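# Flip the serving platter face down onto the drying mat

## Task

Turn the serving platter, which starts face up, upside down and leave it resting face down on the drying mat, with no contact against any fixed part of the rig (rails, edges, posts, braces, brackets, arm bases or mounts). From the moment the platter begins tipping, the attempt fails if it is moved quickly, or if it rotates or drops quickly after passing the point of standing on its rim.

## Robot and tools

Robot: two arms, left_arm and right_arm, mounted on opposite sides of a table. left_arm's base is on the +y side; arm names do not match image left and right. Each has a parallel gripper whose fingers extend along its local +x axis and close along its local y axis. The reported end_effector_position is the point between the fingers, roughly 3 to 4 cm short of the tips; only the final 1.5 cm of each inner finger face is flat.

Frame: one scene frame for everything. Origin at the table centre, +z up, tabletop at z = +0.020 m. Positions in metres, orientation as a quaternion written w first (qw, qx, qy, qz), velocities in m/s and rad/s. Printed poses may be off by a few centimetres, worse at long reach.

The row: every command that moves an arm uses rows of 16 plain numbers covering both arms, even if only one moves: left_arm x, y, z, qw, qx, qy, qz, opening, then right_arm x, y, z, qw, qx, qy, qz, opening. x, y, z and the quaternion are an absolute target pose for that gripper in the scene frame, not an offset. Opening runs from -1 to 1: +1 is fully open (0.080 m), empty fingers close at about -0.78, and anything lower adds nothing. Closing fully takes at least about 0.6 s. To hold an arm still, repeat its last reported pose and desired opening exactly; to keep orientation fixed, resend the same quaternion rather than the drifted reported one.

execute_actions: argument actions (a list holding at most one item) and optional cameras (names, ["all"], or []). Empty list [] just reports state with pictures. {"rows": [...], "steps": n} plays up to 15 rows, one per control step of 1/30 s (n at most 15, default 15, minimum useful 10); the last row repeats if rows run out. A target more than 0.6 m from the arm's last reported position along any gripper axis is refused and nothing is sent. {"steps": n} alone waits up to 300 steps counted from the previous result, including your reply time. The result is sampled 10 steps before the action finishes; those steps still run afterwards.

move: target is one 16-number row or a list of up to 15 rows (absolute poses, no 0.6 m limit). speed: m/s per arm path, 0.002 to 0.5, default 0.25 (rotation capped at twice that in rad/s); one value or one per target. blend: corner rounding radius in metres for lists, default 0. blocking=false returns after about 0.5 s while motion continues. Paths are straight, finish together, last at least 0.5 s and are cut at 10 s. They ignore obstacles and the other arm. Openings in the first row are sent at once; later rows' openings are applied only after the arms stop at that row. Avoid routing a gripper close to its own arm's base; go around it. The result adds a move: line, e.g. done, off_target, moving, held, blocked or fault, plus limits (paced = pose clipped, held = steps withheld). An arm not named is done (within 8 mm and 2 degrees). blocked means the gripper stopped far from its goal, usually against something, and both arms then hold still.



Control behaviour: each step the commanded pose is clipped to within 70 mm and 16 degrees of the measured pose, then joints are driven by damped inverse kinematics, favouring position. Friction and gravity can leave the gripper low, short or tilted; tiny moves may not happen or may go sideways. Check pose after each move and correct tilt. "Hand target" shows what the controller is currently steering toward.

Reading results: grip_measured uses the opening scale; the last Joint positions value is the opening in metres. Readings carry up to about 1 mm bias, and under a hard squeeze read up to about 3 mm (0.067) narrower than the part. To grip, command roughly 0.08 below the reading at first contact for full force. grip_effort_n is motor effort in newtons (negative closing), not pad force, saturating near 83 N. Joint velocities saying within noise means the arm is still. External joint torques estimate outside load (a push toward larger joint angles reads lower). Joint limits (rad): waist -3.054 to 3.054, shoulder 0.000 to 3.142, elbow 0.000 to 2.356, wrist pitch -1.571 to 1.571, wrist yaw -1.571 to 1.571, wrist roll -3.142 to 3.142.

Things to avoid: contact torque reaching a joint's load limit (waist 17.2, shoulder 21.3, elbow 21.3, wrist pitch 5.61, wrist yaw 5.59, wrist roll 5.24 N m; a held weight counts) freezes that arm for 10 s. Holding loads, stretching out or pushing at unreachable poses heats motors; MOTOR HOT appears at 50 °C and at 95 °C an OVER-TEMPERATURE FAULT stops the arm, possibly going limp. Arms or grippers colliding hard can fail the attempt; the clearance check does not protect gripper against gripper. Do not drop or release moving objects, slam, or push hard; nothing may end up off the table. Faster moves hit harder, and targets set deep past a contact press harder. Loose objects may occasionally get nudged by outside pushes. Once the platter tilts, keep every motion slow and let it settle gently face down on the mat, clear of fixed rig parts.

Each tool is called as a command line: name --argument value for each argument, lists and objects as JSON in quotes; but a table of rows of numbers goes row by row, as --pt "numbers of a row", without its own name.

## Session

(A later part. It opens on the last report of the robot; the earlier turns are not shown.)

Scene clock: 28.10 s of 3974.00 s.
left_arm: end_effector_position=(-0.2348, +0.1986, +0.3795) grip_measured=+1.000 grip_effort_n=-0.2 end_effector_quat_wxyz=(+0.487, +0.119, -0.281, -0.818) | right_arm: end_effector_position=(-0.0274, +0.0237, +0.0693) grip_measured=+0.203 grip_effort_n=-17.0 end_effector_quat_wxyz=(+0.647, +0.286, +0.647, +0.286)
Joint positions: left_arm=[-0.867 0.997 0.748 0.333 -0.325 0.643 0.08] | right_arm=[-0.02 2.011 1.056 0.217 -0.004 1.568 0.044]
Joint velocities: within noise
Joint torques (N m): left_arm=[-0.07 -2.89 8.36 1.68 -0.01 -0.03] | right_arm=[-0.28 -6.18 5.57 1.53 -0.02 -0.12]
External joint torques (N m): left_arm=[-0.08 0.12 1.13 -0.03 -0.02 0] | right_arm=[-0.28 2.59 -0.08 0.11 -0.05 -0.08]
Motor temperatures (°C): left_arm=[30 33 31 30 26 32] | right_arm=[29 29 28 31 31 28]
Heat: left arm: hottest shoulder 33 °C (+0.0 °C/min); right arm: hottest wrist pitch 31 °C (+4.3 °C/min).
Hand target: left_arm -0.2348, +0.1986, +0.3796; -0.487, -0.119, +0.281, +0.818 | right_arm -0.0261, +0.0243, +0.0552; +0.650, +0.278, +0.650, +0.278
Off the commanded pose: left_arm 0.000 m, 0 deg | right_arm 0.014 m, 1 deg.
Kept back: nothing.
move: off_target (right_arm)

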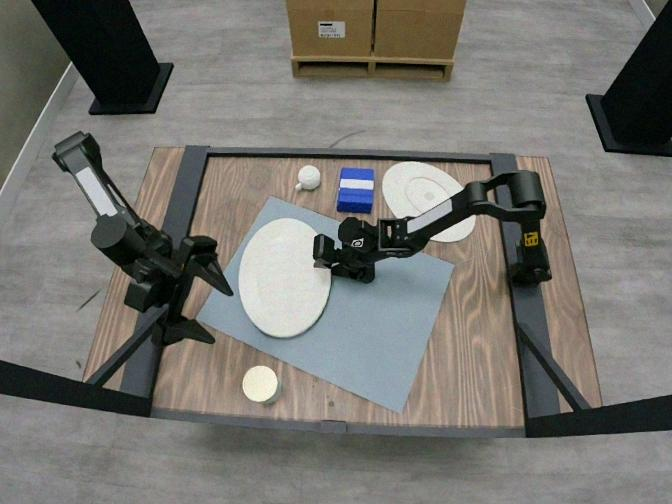

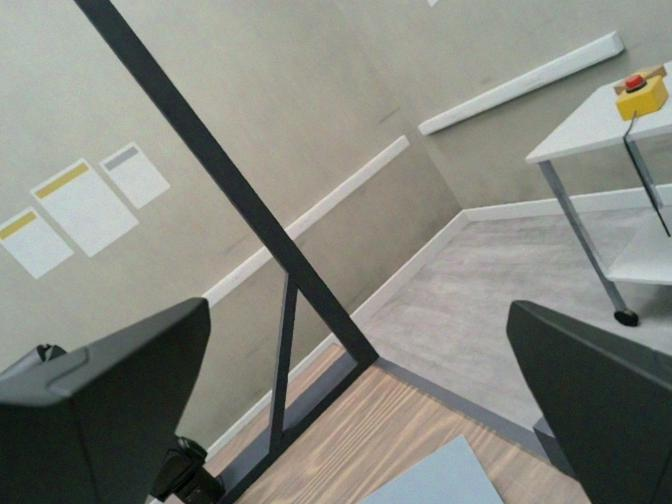

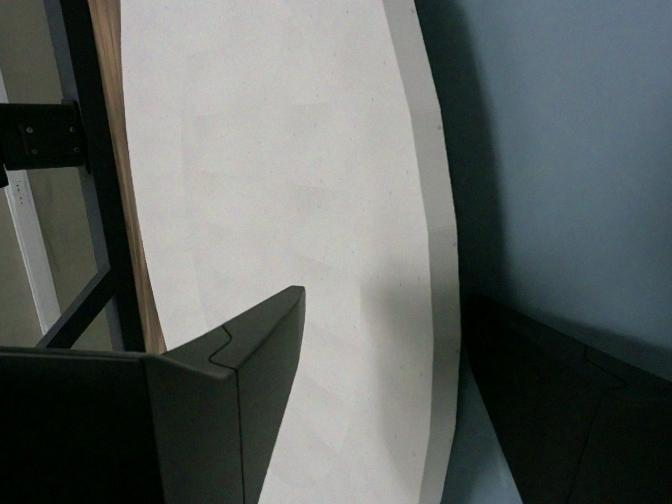

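move --target '[-0.2348,0.1986,0.3795,0.487,0.119,-0.281,-0.818,1,-0.026,0.036,0.054,0.65,0.278,0.65,0.278,0.2]' --speed 0.06

zoom_image --camera "cam_right_wrist" --region '[220, 150, 560, 405]'

Scene clock: 29.07 s of 3974.00 s.
left_arm: end_effector_position=(-0.2348, +0.1986, +0.3795) grip_measured=+1.000 grip_effort_n=-0.2 end_effector_quat_wxyz=(+0.487, +0.119, -0.281, -0.818) | right_arm: end_effector_position=(-0.0273, +0.0332, +0.0693) grip_measured=+0.203 grip_effort_n=-17.0 end_effector_quat_wxyz=(+0.647, +0.286, +0.647, +0.285)
Joint positions: left_arm=[-0.867 0.997 0.748 0.333 -0.325 0.643 0.08] | right_arm=[-0.02 2.039 1.103 0.197 -0.004 1.568 0.044]
Joint velocities: within noise
Joint torques (N m): left_arm=[-0.06 -2.87 8.36 1.68 -0.01 -0.03] | right_arm=[-0.31 -5.78 6.23 1.74 0.03 -0.14]
External joint torques (N m): left_arm=[-0.07 0.12 1.16 -0.02 -0.02 0] | right_arm=[-0.25 3.48 0.55 0.28 -0.01 -0.11]
Motor temperatures (°C): left_arm=[30 33 31 30 26 32] | right_arm=[29 29 28 31 31 28]
Heat: left arm: hottest shoulder 33 °C (+0.0 °C/min); right arm: hottest wrist pitch 31 °C (+4.1 °C/min).
Hand target: left_arm -0.2348, +0.1986, +0.3796; -0.487, -0.119, +0.281, +0.818 | right_arm -0.0261, +0.0352, +0.0543; +0.650, +0.278, +0.650, +0.278
Off the commanded pose: left_arm 0.000 m, 0 deg | right_arm 0.016 m, 1 deg.
Kept back: nothing.
move: off_target (right_arm)

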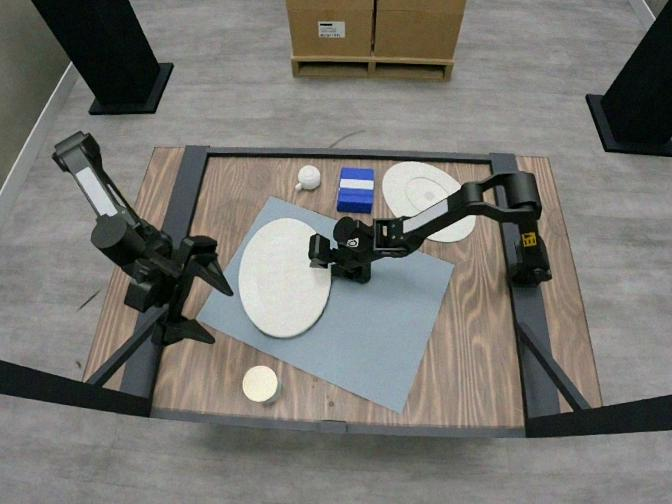

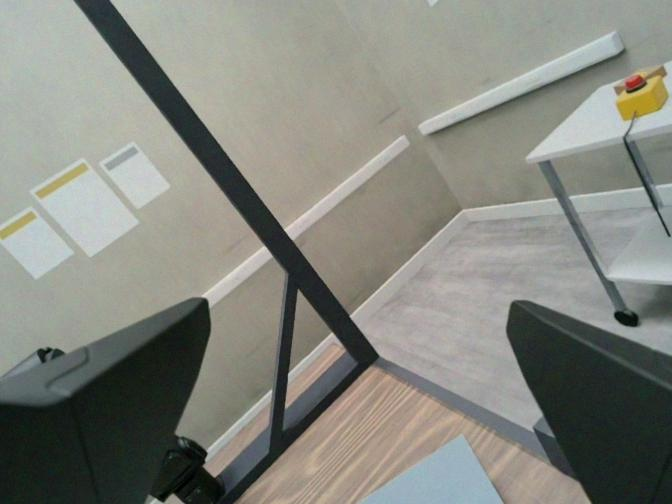

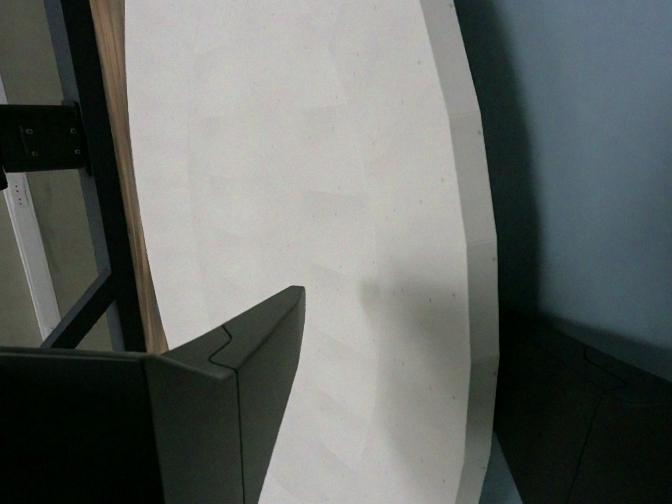

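Scaled by 1.482 from the camera's 672x504 image, which has a finer 960x720 frame.

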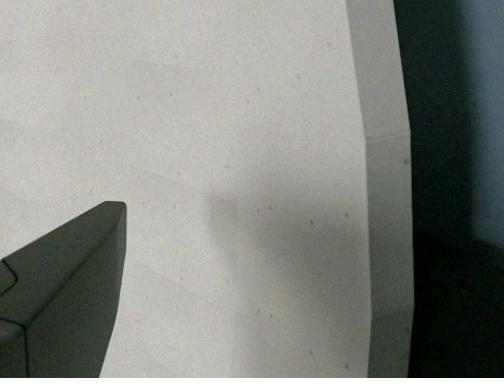

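move --target '[-0.2348,0.1986,0.3795,0.487,0.119,-0.281,-0.818,1,-0.027,0.036,0.065,0.65,0.278,0.65,0.278,-0.3]' --speed 0.05

Scene clock: 30.17 s of 3974.00 s.
left_arm: end_effector_position=(-0.2348, +0.1986, +0.3795) grip_measured=+1.000 grip_effort_n=-0.2 end_effector_quat_wxyz=(+0.487, +0.119, -0.281, -0.818) | right_arm: end_effector_position=(-0.0273, +0.0348, +0.0704) grip_measured=-0.295 grip_effort_n=-24.9 end_effector_quat_wxyz=(+0.649, +0.281, +0.649, +0.282)
Joint positions: left_arm=[-0.867 0.997 0.748 0.333 -0.325 0.643 0.08] | right_arm=[-0.02 2.042 1.123 0.167 -0.004 1.567 0.022]
Joint velocities: within noise
Joint torques (N m): left_arm=[-0.07 -2.87 8.37 1.68 -0.01 -0.03] | right_arm=[-0.19 -8.99 5.49 1.05 0.1 -0.05]
External joint torques (N m): left_arm=[-0.09 0.05 1.26 0.02 -0.02 -0.01] | right_arm=[-0.2 0.34 -0.33 -0.42 0.07 -0.01]
Motor temperatures (°C): left_arm=[30 33 31 31 26 32] | right_arm=[29 29 28 31 31 28]
Heat: left arm: hottest shoulder 33 °C (+0.0 °C/min); right arm: hottest wrist pitch 31 °C (+4.0 °C/min).
Hand target: left_arm -0.2348, +0.1986, +0.3796; -0.487, -0.119, +0.281, +0.818 | right_arm -0.0271, +0.0358, +0.0650; +0.650, +0.278, +0.650, +0.278
Off the commanded pose: left_arm 0.000 m, 0 deg | right_arm 0.006 m, 1 deg.
Kept back: nothing.
move: done

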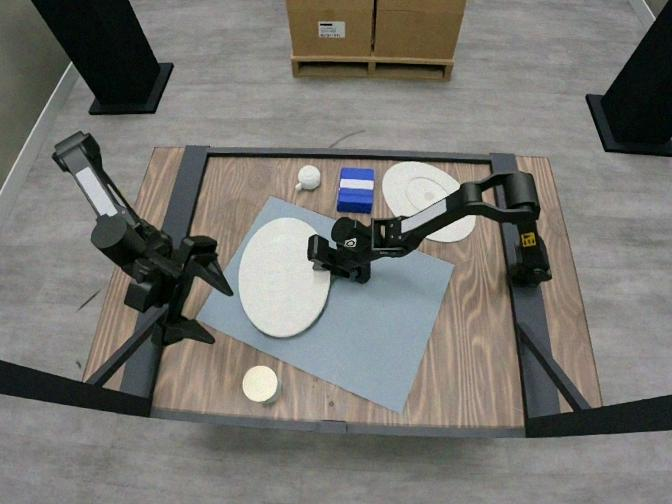

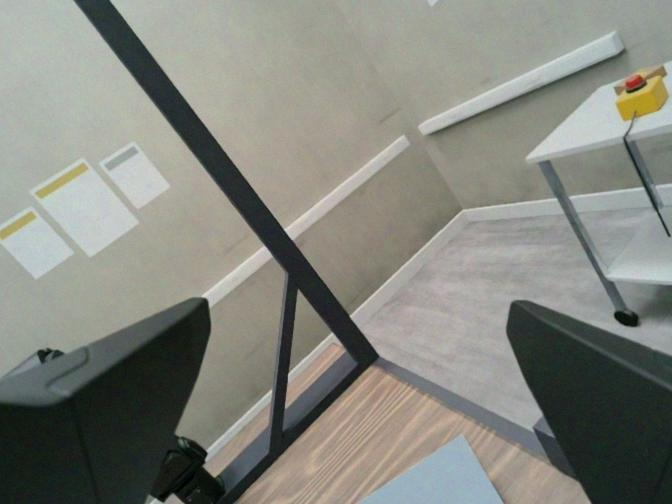

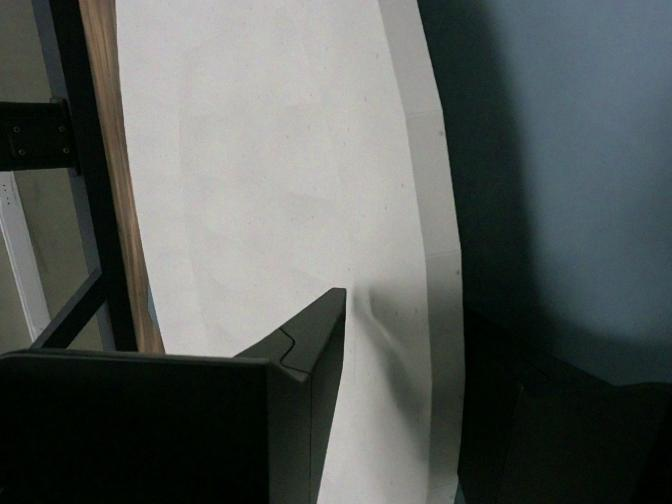

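move --target '[-0.2348,0.1986,0.3795,0.487,0.119,-0.281,-0.818,1,-0.027,0.039,0.095,0.65,0.278,0.65,0.278,-0.42]' --speed 0.05

Scene clock: 31.53 s of 3974.00 s.
left_arm: end_effector_position=(-0.2348, +0.1986, +0.3795) grip_measured=+1.000 grip_effort_n=-0.2 end_effector_quat_wxyz=(+0.487, +0.119, -0.281, -0.818) | right_arm: end_effector_position=(-0.0275, +0.0359, +0.0816) grip_measured=-0.413 grip_effort_n=-34.2 end_effector_quat_wxyz=(+0.654, +0.268, +0.653, +0.272)
Joint positions: left_arm=[-0.867 0.997 0.748 0.333 -0.325 0.643 0.08] | right_arm=[-0.02 2.023 1.176 0.06 -0.004 1.563 0.016]
Joint velocities: within noise
Joint torques (N m): left_arm=[-0.07 -2.88 8.38 1.68 -0.01 -0.03] | right_arm=[-0.19 -13.82 6.19 0.67 0.03 0.09]
External joint torques (N m): left_arm=[-0.08 0.14 1.11 -0.04 -0.02 0] | right_arm=[-0.24 -4.42 0.22 -0.75 -0.01 0.13]
Motor temperatures (°C): left_arm=[30 33 32 31 26 32] | right_arm=[29 29 29 31 31 28]
Heat: left arm: hottest shoulder 33 °C (+0.0 °C/min); right arm: hottest wrist pitch 31 °C (+3.8 °C/min).
Hand target: left_arm -0.2348, +0.1986, +0.3796; -0.487, -0.119, +0.281, +0.818 | right_arm -0.0270, +0.0390, +0.0950; +0.650, +0.278, +0.650, +0.278
Off the commanded pose: left_arm 0.000 m, 0 deg | right_arm 0.014 m, 1 deg.
Kept back: nothing.
move: off_target (right_arm)

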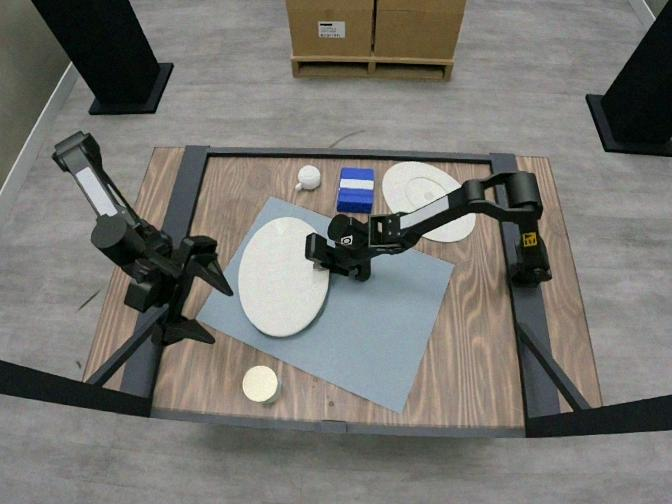

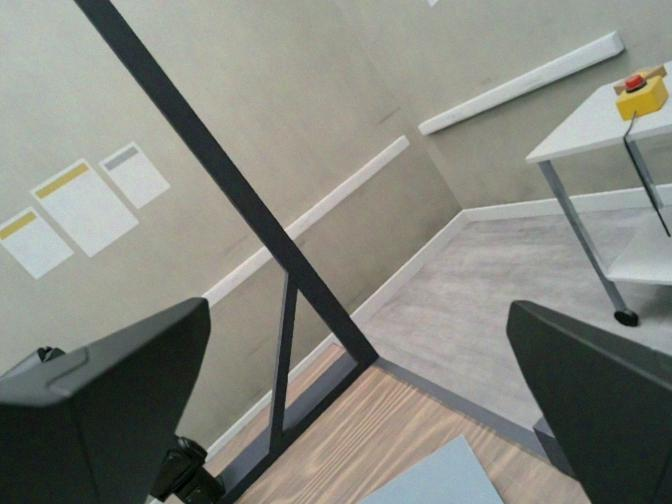

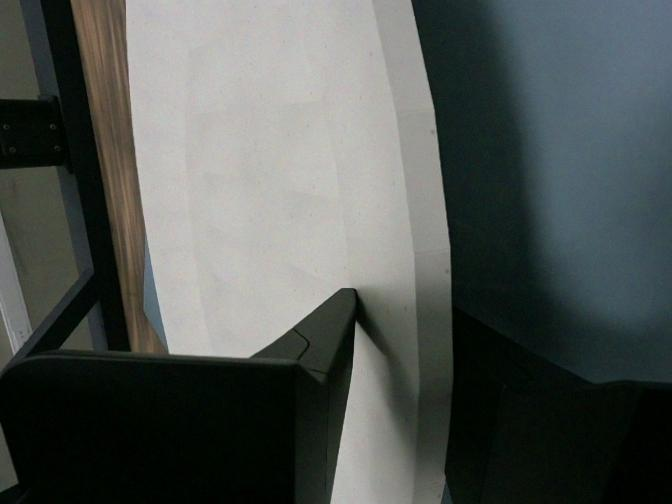

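move --target '[-0.2348,0.1986,0.3795,0.487,0.119,-0.281,-0.818,1,-0.027,0.046,0.135,0.65,0.278,0.65,0.278,-0.48]' --speed 0.05

zoom_image --camera "cam_high" --region '[210, 190, 410, 340]'

Scene clock: 33.10 s of 3974.00 s.
left_arm: end_effector_position=(-0.2348, +0.1986, +0.3795) grip_measured=+1.000 grip_effort_n=-0.2 end_effector_quat_wxyz=(+0.487, +0.119, -0.281, -0.818) | right_arm: end_effector_position=(-0.0279, +0.0362, +0.1091) grip_measured=-0.476 grip_effort_n=-22.1 end_effector_quat_wxyz=(+0.659, +0.255, +0.659, +0.259)
Joint positions: left_arm=[-0.867 0.997 0.748 0.333 -0.325 0.643 0.08] | right_arm=[-0.019 1.979 1.264 -0.112 -0.004 1.563 0.014]
Joint velocities: within noise
Joint torques (N m): left_arm=[-0.07 -2.86 8.37 1.68 -0.01 -0.03] | right_arm=[-0.23 -15.18 8.22 1.64 0.03 0.09]
External joint torques (N m): left_arm=[-0.09 0.05 1.21 0.01 -0.02 0] | right_arm=[-0.24 -5.74 1.88 0.24 0 0.12]
Motor temperatures (°C): left_arm=[30 33 32 31 26 32] | right_arm=[29 30 29 31 31 28]
Heat: left arm: hottest shoulder 33 °C (+0.0 °C/min); right arm: hottest wrist pitch 31 °C (+3.6 °C/min).
Hand target: left_arm -0.2348, +0.1986, +0.3796; -0.487, -0.119, +0.281, +0.818 | right_arm -0.0270, +0.0453, +0.1351; +0.650, +0.278, +0.650, +0.278
Off the commanded pose: left_arm 0.000 m, 0 deg | right_arm 0.028 m, 4 deg.
Kept back: nothing.
move: off_target (right_arm)

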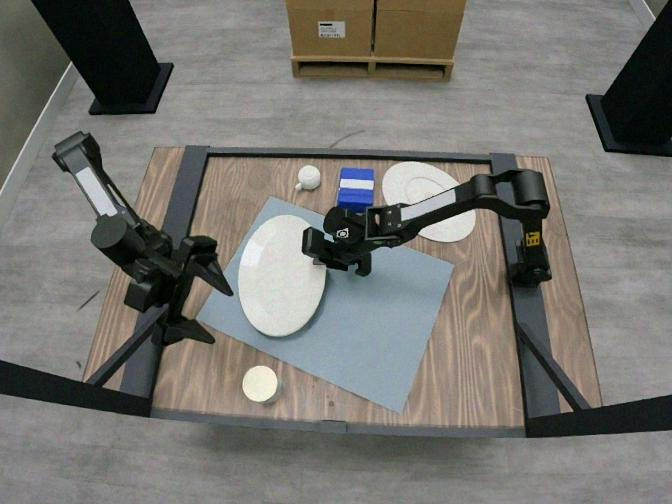

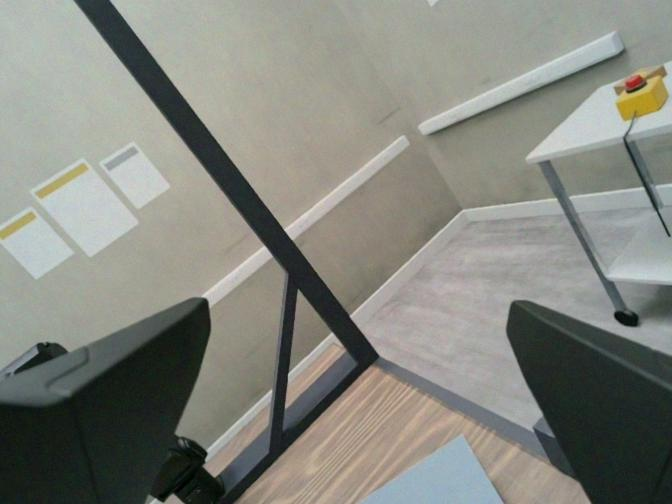

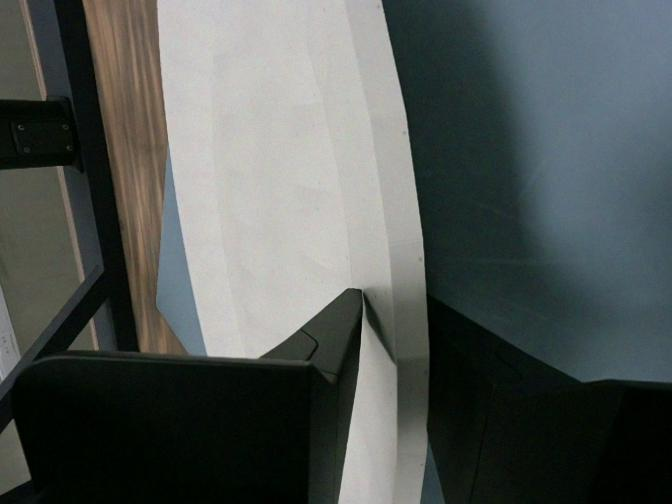

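Scaled by 2.520 from the camera's 672x504 image, which has a finer 960x720 frame.

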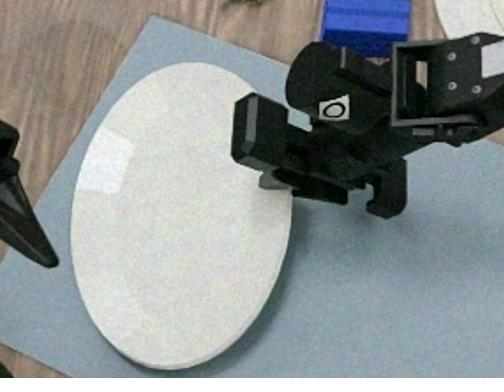

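move --target '[-0.2348,0.1986,0.3795,0.487,0.119,-0.281,-0.818,1,-0.027,0.058,0.172,0.648,0.283,0.648,0.283,-0.54]' --speed 0.05

zoom_image --camera "cam_high" --region '[210, 190, 410, 340]'

Scene clock: 34.53 s of 3974.00 s.
left_arm: end_effector_position=(-0.2348, +0.1986, +0.3795) grip_measured=+1.000 grip_effort_n=-0.2 end_effector_quat_wxyz=(+0.487, +0.119, -0.281, -0.818) | right_arm: end_effector_position=(-0.0278, +0.0455, +0.1375) grip_measured=-0.536 grip_effort_n=-22.6 end_effector_quat_wxyz=(+0.660, +0.252, +0.660, +0.256)
Joint positions: left_arm=[-0.867 0.997 0.748 0.333 -0.325 0.643 0.08] | right_arm=[-0.019 1.971 1.381 -0.246 -0.004 1.563 0.011]
Joint velocities: within noise
Joint torques (N m): left_arm=[-0.06 -2.88 8.35 1.68 -0.01 -0.03] | right_arm=[0.03 -15.92 9.71 2.05 0.06 0.11]
External joint torques (N m): left_arm=[-0.05 0.15 1.09 -0.04 -0.03 0] | right_arm=[0.03 -6.11 3.01 0.65 0.02 0.14]
Motor temperatures (°C): left_arm=[30 33 32 31 25 32] | right_arm=[29 31 29 32 31 28]
Heat: left arm: hottest shoulder 33 °C (+0.0 °C/min); right arm: hottest wrist pitch 32 °C (+5.2 °C/min).
Hand target: left_arm -0.2348, +0.1986, +0.3796; -0.487, -0.119, +0.281, +0.818 | right_arm -0.0270, +0.0564, +0.1721; +0.648, +0.283, +0.648, +0.283
Off the commanded pose: left_arm 0.000 m, 0 deg | right_arm 0.037 m, 5 deg.
Kept back: nothing.
move: off_target (right_arm)

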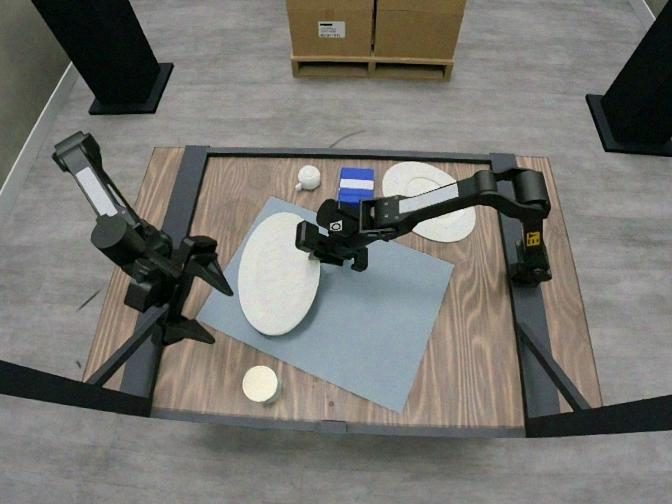

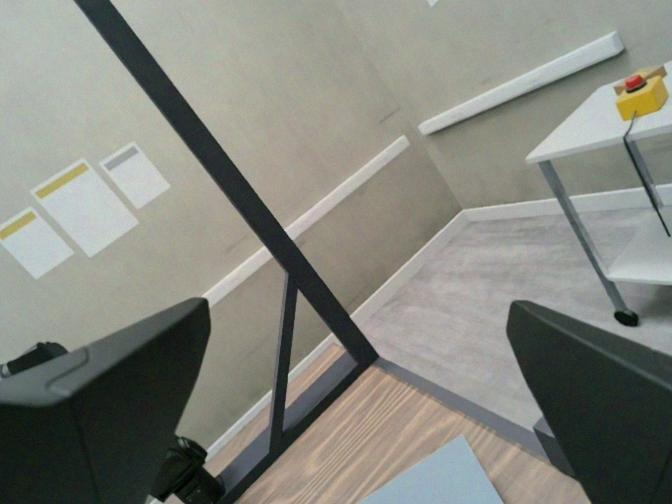

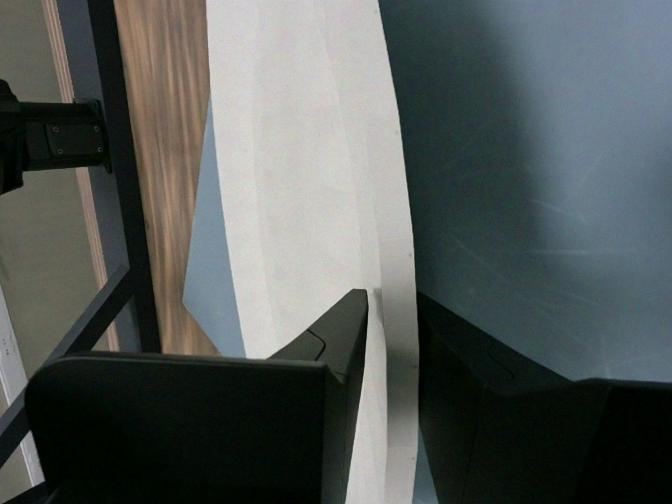

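Scaled by 2.520 from the camera's 672x504 image, which has a finer 960x720 frame.

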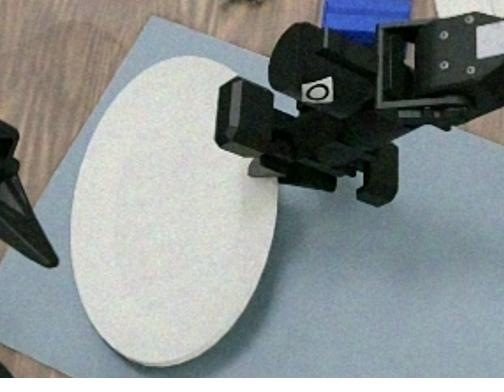

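move --target '[-0.2348,0.1986,0.3795,0.487,0.119,-0.281,-0.818,1,-0.027,0.075,0.205,0.65,0.278,0.65,0.278,-0.72]' --speed 0.05

zoom_image --camera "cam_high" --region '[210, 190, 410, 340]'

Scene clock: 35.90 s of 3974.00 s.
left_arm: end_effector_position=(-0.2348, +0.1986, +0.3795) grip_measured=+1.000 grip_effort_n=-0.2 end_effector_quat_wxyz=(+0.487, +0.119, -0.281, -0.818) | right_arm: end_effector_position=(-0.0303, +0.0581, +0.1672) grip_measured=-0.640 grip_effort_n=-83.5 end_effector_quat_wxyz=(+0.663, +0.239, +0.665, +0.247) end_effector_velocity=(-0.012, -0.019, -0.085) end_effector_angular_velocity=(-0.261, +0.012, +0.037)
Joint positions: left_arm=[-0.867 0.997 0.748 0.333 -0.325 0.643 0.08] | right_arm=[-0.015 2.002 1.568 -0.435 -0.007 1.562 0.006]
Joint velocities: left_arm=[within noise] | right_arm=[0.017 0.129 -0.007 -0.125 -0.022 -0.007 0]
Joint torques (N m): left_arm=[-0.04 -2.88 8.36 1.67 0 -0.03] | right_arm=[-0.33 -14.05 6.6 2.39 0.11 0.04]
External joint torques (N m): left_arm=[-0.05 0.16 1.05 -0.05 -0.02 0] | right_arm=[-0.65 -6.38 2.96 1.5 0.12 0.11]
Motor temperatures (°C): left_arm=[30 33 32 31 25 32] | right_arm=[29 33 30 32 31 28]
Heat: left arm: hottest shoulder 33 °C (+0.0 °C/min); right arm: hottest shoulder 33 °C (+11.7 °C/min).
Hand target: left_arm -0.2348, +0.1986, +0.3795; -0.487, -0.119, +0.281, +0.818 | right_arm -0.0301, +0.0583, +0.1687; +0.662, +0.241, +0.665, +0.248
Off the commanded pose: left_arm 0.000 m, 0 deg | right_arm 0.042 m, 6 deg.
blocked (right_arm)
Kept back: nothing.
move: off_target (right_arm)

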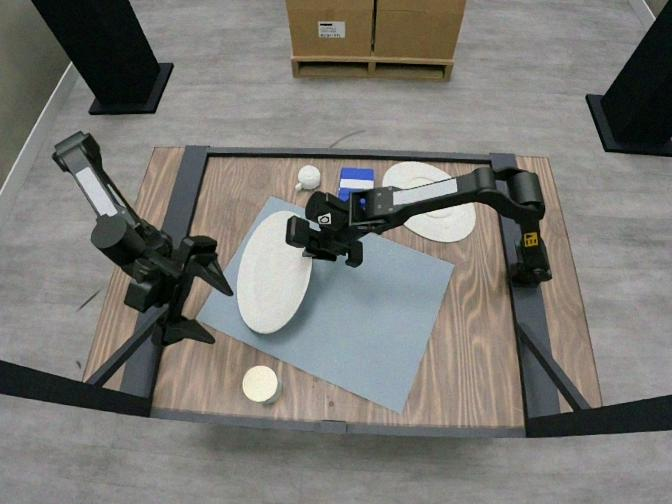

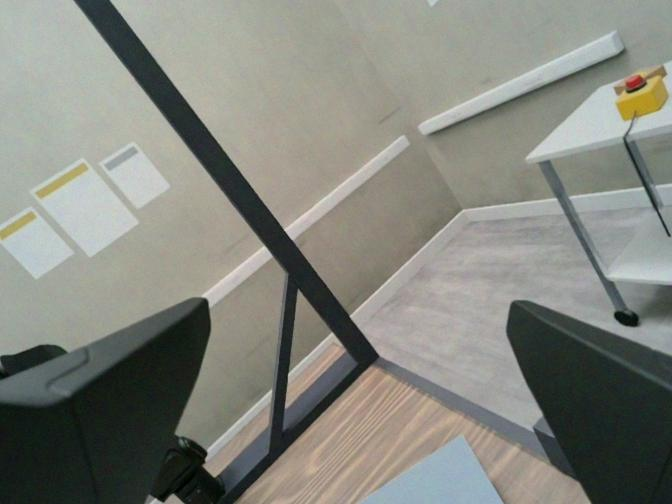

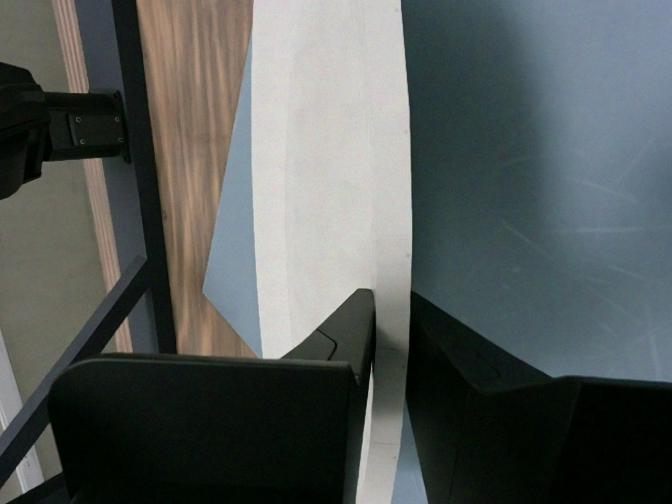

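Scaled by 2.520 from the camera's 672x504 image, which has a finer 960x720 frame.

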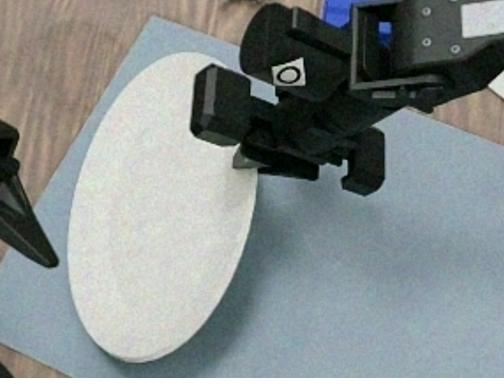

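move --target '[-0.2348,0.1986,0.3795,0.487,0.119,-0.281,-0.818,1,-0.029,0.085,0.205,0.6645,0.2418,0.6645,0.2418,-0.8]' --speed 0.04

zoom_image --camera "cam_high" --region '[210, 190, 410, 340]'

Scene clock: 39.10 s of 3974.00 s.
left_arm: end_effector_position=(-0.2348, +0.1986, +0.3795) grip_measured=+1.000 grip_effort_n=-0.2 end_effector_quat_wxyz=(+0.487, +0.119, -0.281, -0.818) | right_arm: end_effector_position=(-0.0311, +0.0692, +0.1820) grip_measured=-0.640 grip_effort_n=-83.5 end_effector_quat_wxyz=(+0.672, +0.210, +0.675, +0.219) end_effector_velocity=(+0.002, +0.002, +0.004) end_effector_angular_velocity=(+0.007, -0.010, -0.001)
Joint positions: left_arm=[-0.867 0.997 0.748 0.333 -0.325 0.643 0.08] | right_arm=[-0.014 2.093 1.807 -0.667 -0.007 1.562 0.006]
Joint velocities: left_arm=[within noise] | right_arm=[-0.002 0.002 0.017 -0.007 0.007 -0.007 0]
Joint torques (N m): left_arm=[-0.07 -2.88 8.37 1.68 -0.01 -0.03] | right_arm=[-0.06 -13.16 10.7 3 0.28 0.24]
External joint torques (N m): left_arm=[-0.09 0.06 1.23 0 -0.02 0] | right_arm=[-0.06 -2.53 4 1.78 0.24 0.27]
Motor temperatures (°C): left_arm=[30 33 33 31 25 32] | right_arm=[29 33 31 33 31 27]
Heat: left arm: hottest shoulder 33 °C (+0.0 °C/min); right arm: hottest shoulder 33 °C (+10.7 °C/min).
Hand target: left_arm -0.2348, +0.1986, +0.3796; -0.487, -0.119, +0.281, +0.818 | right_arm -0.0290, +0.0832, +0.2055; +0.664, +0.242, +0.665, +0.242
Off the commanded pose: left_arm 0.000 m, 0 deg | right_arm 0.028 m, 5 deg.
Kept back: nothing.
move: off_target (right_arm)

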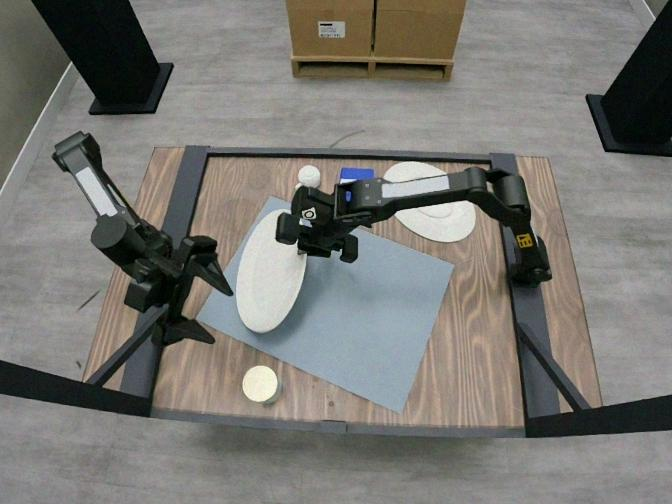

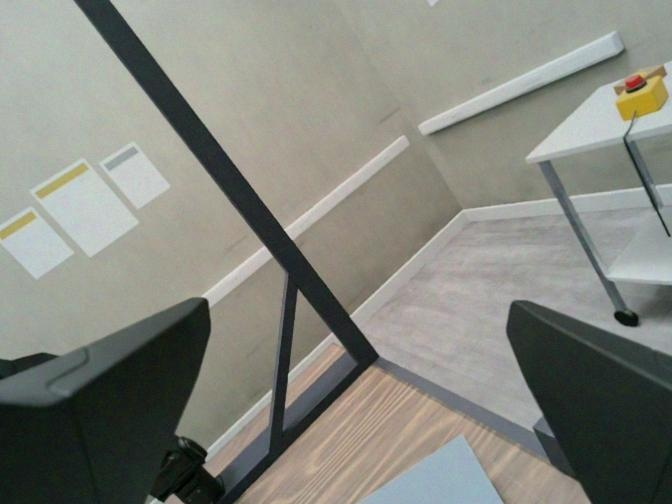

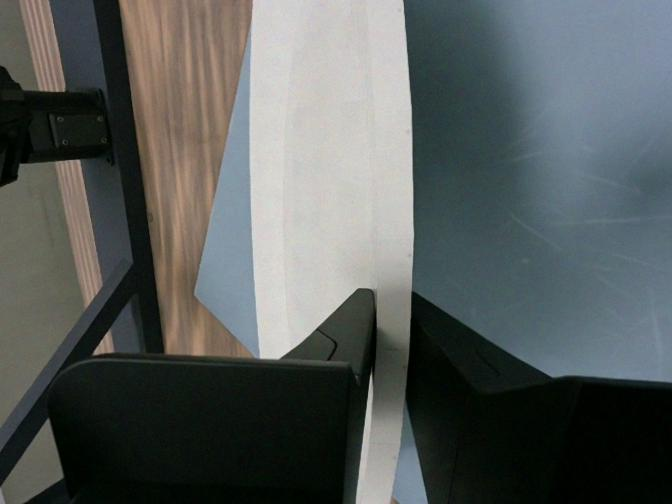

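Scaled by 2.520 from the camera's 672x504 image, which has a finer 960x720 frame.

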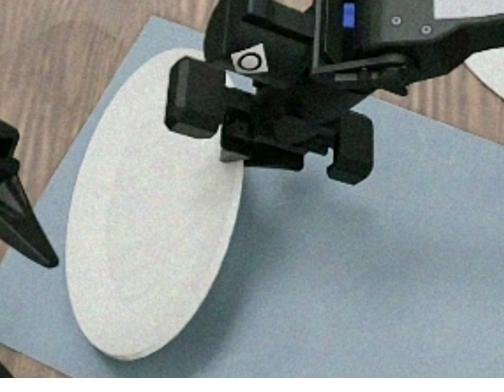

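move --pt "-0.2348 0.1986 0.3795 0.487 0.119 -0.281 -0.818 1 -0.03 0.085 0.225 0.683 0.183 0.683 0.183 -0.8" --pt "-0.2348 0.1986 0.3795 0.487 0.119 -0.281 -0.818 1 -0.03 0.08 0.26 0.7011 0.0923 0.7011 0.0923 -0.8" --speed 0.05 --blend 0.02

zoom_image --camera "cam_high" --region '[210, 190, 410, 340]'

Scene clock: 49.13 s of 3974.00 s.
left_arm: end_effector_position=(-0.2348, +0.1986, +0.3795) grip_measured=+1.000 grip_effort_n=-0.2 end_effector_quat_wxyz=(+0.487, +0.119, -0.281, -0.818) | right_arm: end_effector_position=(-0.0314, +0.0777, +0.2060) grip_measured=-0.640 grip_effort_n=-83.5 end_effector_quat_wxyz=(+0.687, +0.159, +0.689, +0.165)
Joint positions: left_arm=[-0.867 0.997 0.748 0.333 -0.325 0.643 0.08] | right_arm=[-0.012 2.303 2.313 -1.117 -0.004 1.566 0.006]
Joint velocities: within noise
Joint torques (N m): left_arm=[-0.04 -2.84 8.36 1.65 0.02 -0.03] | right_arm=[-0.14 -14.98 5.64 1.03 0.1 -0.06]
External joint torques (N m): left_arm=[-0.02 0.01 1.31 0.01 0 0] | right_arm=[-0.14 -3.58 -0.61 0.01 0.06 -0.03]
Motor temperatures (°C): left_arm=[30 33 34 32 25 32] | right_arm=[29 42 34 34 31 27]
Heat: left arm: hottest elbow 34 °C (+12.2 °C/min); right arm: hottest shoulder 42 °C (+19.5 °C/min). Heating fast: the right arm's shoulder motor: a push or a pull is the cause, and it goes on while you think. Ease it with your next call, before anything else.
Hand target: left_arm -0.2348, +0.1986, +0.3795; -0.487, -0.119, +0.281, +0.818 | right_arm -0.0314, +0.0783, +0.2100; +0.686, +0.163, +0.688, +0.170
Off the commanded pose: left_arm 0.000 m, 0 deg | right_arm 0.054 m, 12 deg.
Kept back: nothing.
move: blocked (right_arm; both arms now hold where they are)

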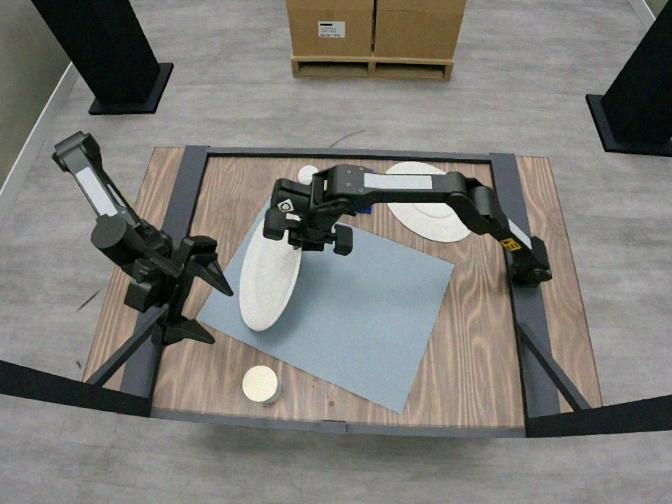

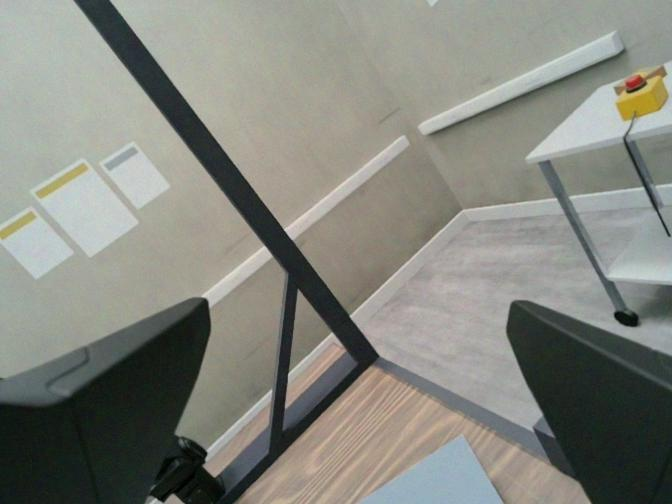

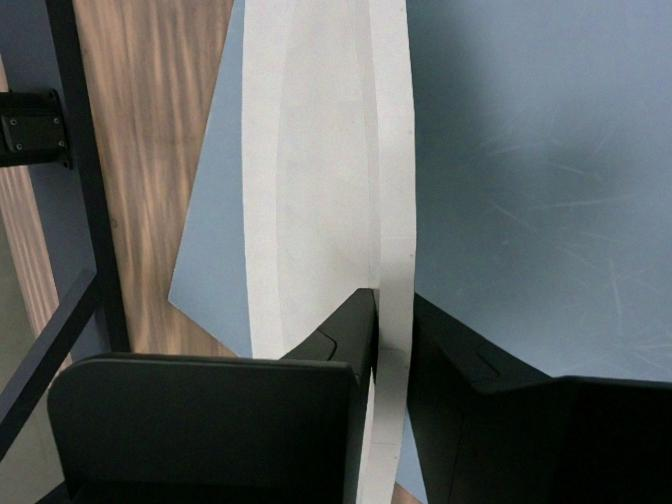

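Scaled by 2.520 from the camera's 672x504 image, which has a finer 960x720 frame.

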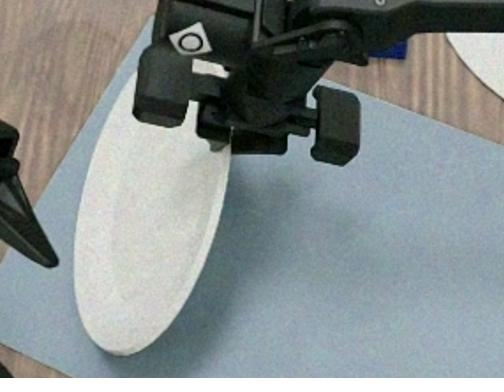

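move --pt "-0.2348 0.1986 0.3795 0.487 0.119 -0.281 -0.818 1 -0.03 0.04 0.225 0.691 0.15 0.691 0.15 -0.8" --pt "-0.2348 0.1986 0.3795 0.487 0.119 -0.281 -0.818 1 -0.03 -0.01 0.255 0.7011 0.0923 0.7011 0.0923 -0.8" --speed 0.05 --blend 0.02

zoom_image --camera "cam_high" --region '[210, 190, 410, 340]'

Scene clock: 53.33 s of 3974.00 s.
left_arm: end_effector_position=(-0.2348, +0.1986, +0.3795) grip_measured=+1.000 grip_effort_n=-0.2 end_effector_quat_wxyz=(+0.487, +0.119, -0.281, -0.818) | right_arm: end_effector_position=(-0.0306, -0.0046, +0.2314) grip_measured=-0.640 grip_effort_n=-83.5 end_effector_quat_wxyz=(+0.703, +0.075, +0.703, +0.079)
Joint positions: left_arm=[-0.867 0.997 0.748 0.333 -0.325 0.643 0.08] | right_arm=[-0.012 2.182 2.288 -1.458 0 1.568 0.006]
Joint velocities: within noise
Joint torques (N m): left_arm=[-0.07 -2.87 8.37 1.68 -0.01 -0.02] | right_arm=[-0.1 -17.69 7.25 -0.82 0.08 0.19]
External joint torques (N m): left_arm=[-0.07 0.08 1.19 0 -0.03 0] | right_arm=[-0.08 -7.36 1.42 -1.48 0.03 0.2]
Motor temperatures (°C): left_arm=[30 33 34 32 25 32] | right_arm=[29 44 34 33 31 27]
Heat: left arm: hottest elbow 34 °C (+11.2 °C/min); right arm: hottest shoulder 44 °C (+20.2 °C/min). Heating fast: the right arm's shoulder motor: a push or a pull is the cause, and it goes on while you think. Ease it with your next call, before anything else.
Hand target: left_arm -0.2348, +0.1986, +0.3796; -0.487, -0.119, +0.281, +0.818 | right_arm -0.0301, -0.0102, +0.2544; +0.701, +0.092, +0.701, +0.092
Off the commanded pose: left_arm 0.000 m, 0 deg | right_arm 0.024 m, 2 deg.
Kept back: nothing.
move: off_target (right_arm)

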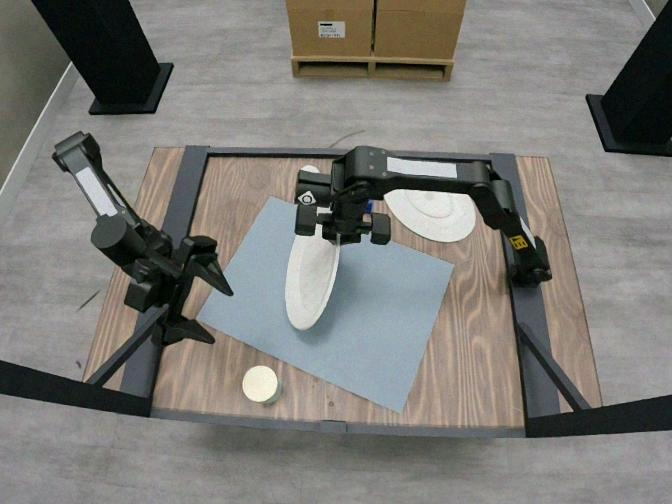

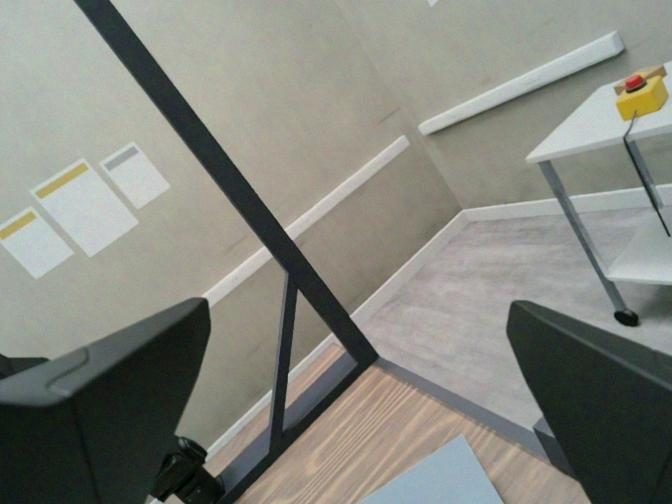

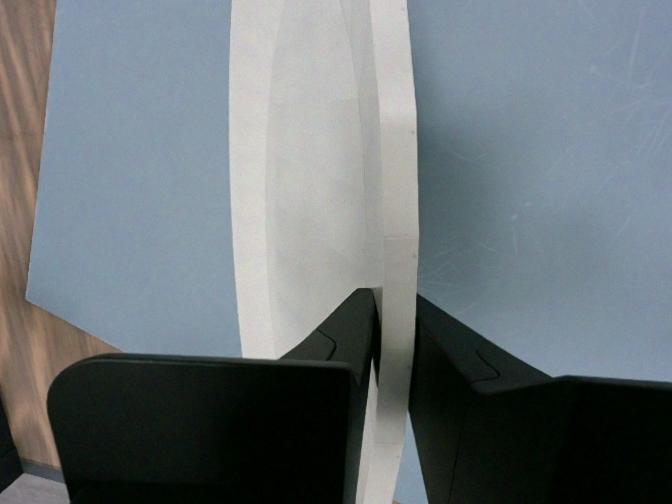

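Scaled by 2.520 from the camera's 672x504 image, which has a finer 960x720 frame.

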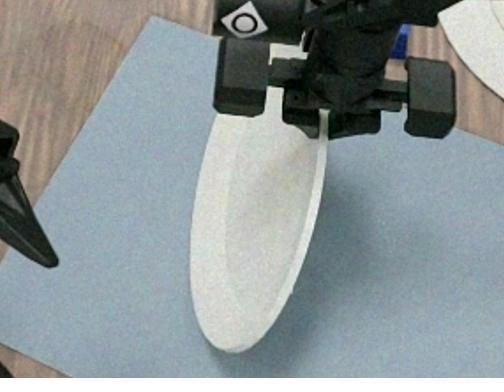

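move --pt "-0.2348 0.1986 0.3795 0.487 0.119 -0.281 -0.818 1 -0.03 -0.09 0.265 0.705 0.055 0.705 0.055 -0.8" --pt "-0.2348 0.1986 0.3795 0.487 0.119 -0.281 -0.818 1 -0.03 -0.15 0.275 0.7066 0.0247 0.7066 0.0247 -0.8" --speed 0.06 --blend 0.02

zoom_image --camera "cam_high" --region '[210, 190, 460, 370]'

Scene clock: 56.87 s of 3974.00 s.
left_arm: end_effector_position=(-0.2348, +0.1986, +0.3795) grip_measured=+1.000 grip_effort_n=-0.2 end_effector_quat_wxyz=(+0.487, +0.119, -0.281, -0.818) | right_arm: end_effector_position=(-0.0299, -0.1454, +0.2569) grip_measured=-0.640 grip_effort_n=-83.5 end_effector_quat_wxyz=(+0.707, +0.013, +0.706, +0.016)
Joint positions: left_arm=[-0.867 0.997 0.748 0.333 -0.325 0.643 0.08] | right_arm=[-0.012 1.74 1.79 -1.578 0.001 1.57 0.006]
Joint velocities: within noise
Joint torques (N m): left_arm=[-0.07 -2.89 8.37 1.68 -0.01 -0.03] | right_arm=[-0.27 -14.57 5.84 0.07 0.06 0.09]
External joint torques (N m): left_arm=[-0.03 0.05 1.18 -0.01 -0.04 -0.01] | right_arm=[-0.27 -7.64 0.19 -0.31 0.01 0.09]
Motor temperatures (°C): left_arm=[30 33 34 32 25 32] | right_arm=[29 46 34 33 31 27]
Heat: left arm: hottest elbow 34 °C (+10.6 °C/min); right arm: hottest shoulder 46 °C (+21.1 °C/min). Heating fast: the right arm's shoulder motor: a push or a pull is the cause, and it goes on while you think. Ease it with your next call, before anything else.
Hand target: left_arm -0.2348, +0.1986, +0.3796; -0.487, -0.119, +0.281, +0.818 | right_arm -0.0300, -0.1501, +0.2741; +0.706, +0.036, +0.706, +0.036
Off the commanded pose: left_arm 0.000 m, 0 deg | right_arm 0.019 m, 2 deg.
joint sent to its limit (right arm) — joint 4 (wrist pitch), lower limit.
Kept back: nothing.
move: off_target (right_arm)

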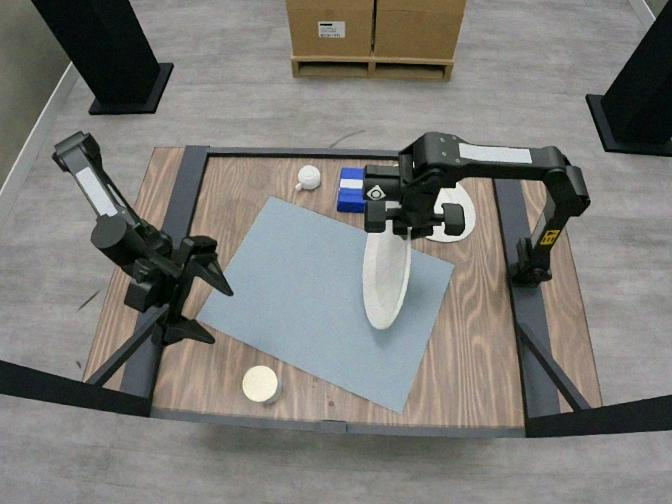

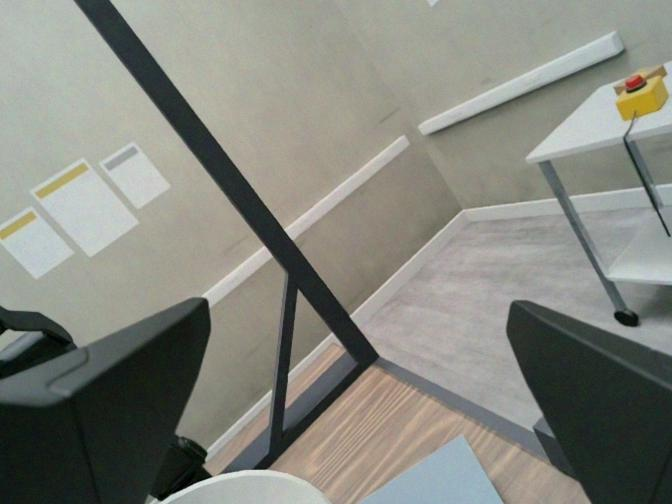

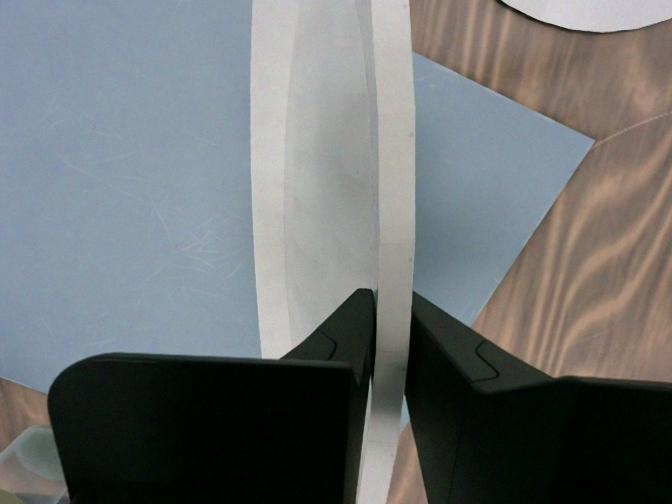

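Scaled by 2.016 from the camera's 672x504 image, which has a finer 960x720 frame.

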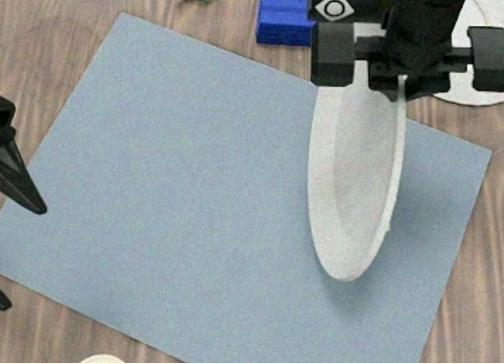

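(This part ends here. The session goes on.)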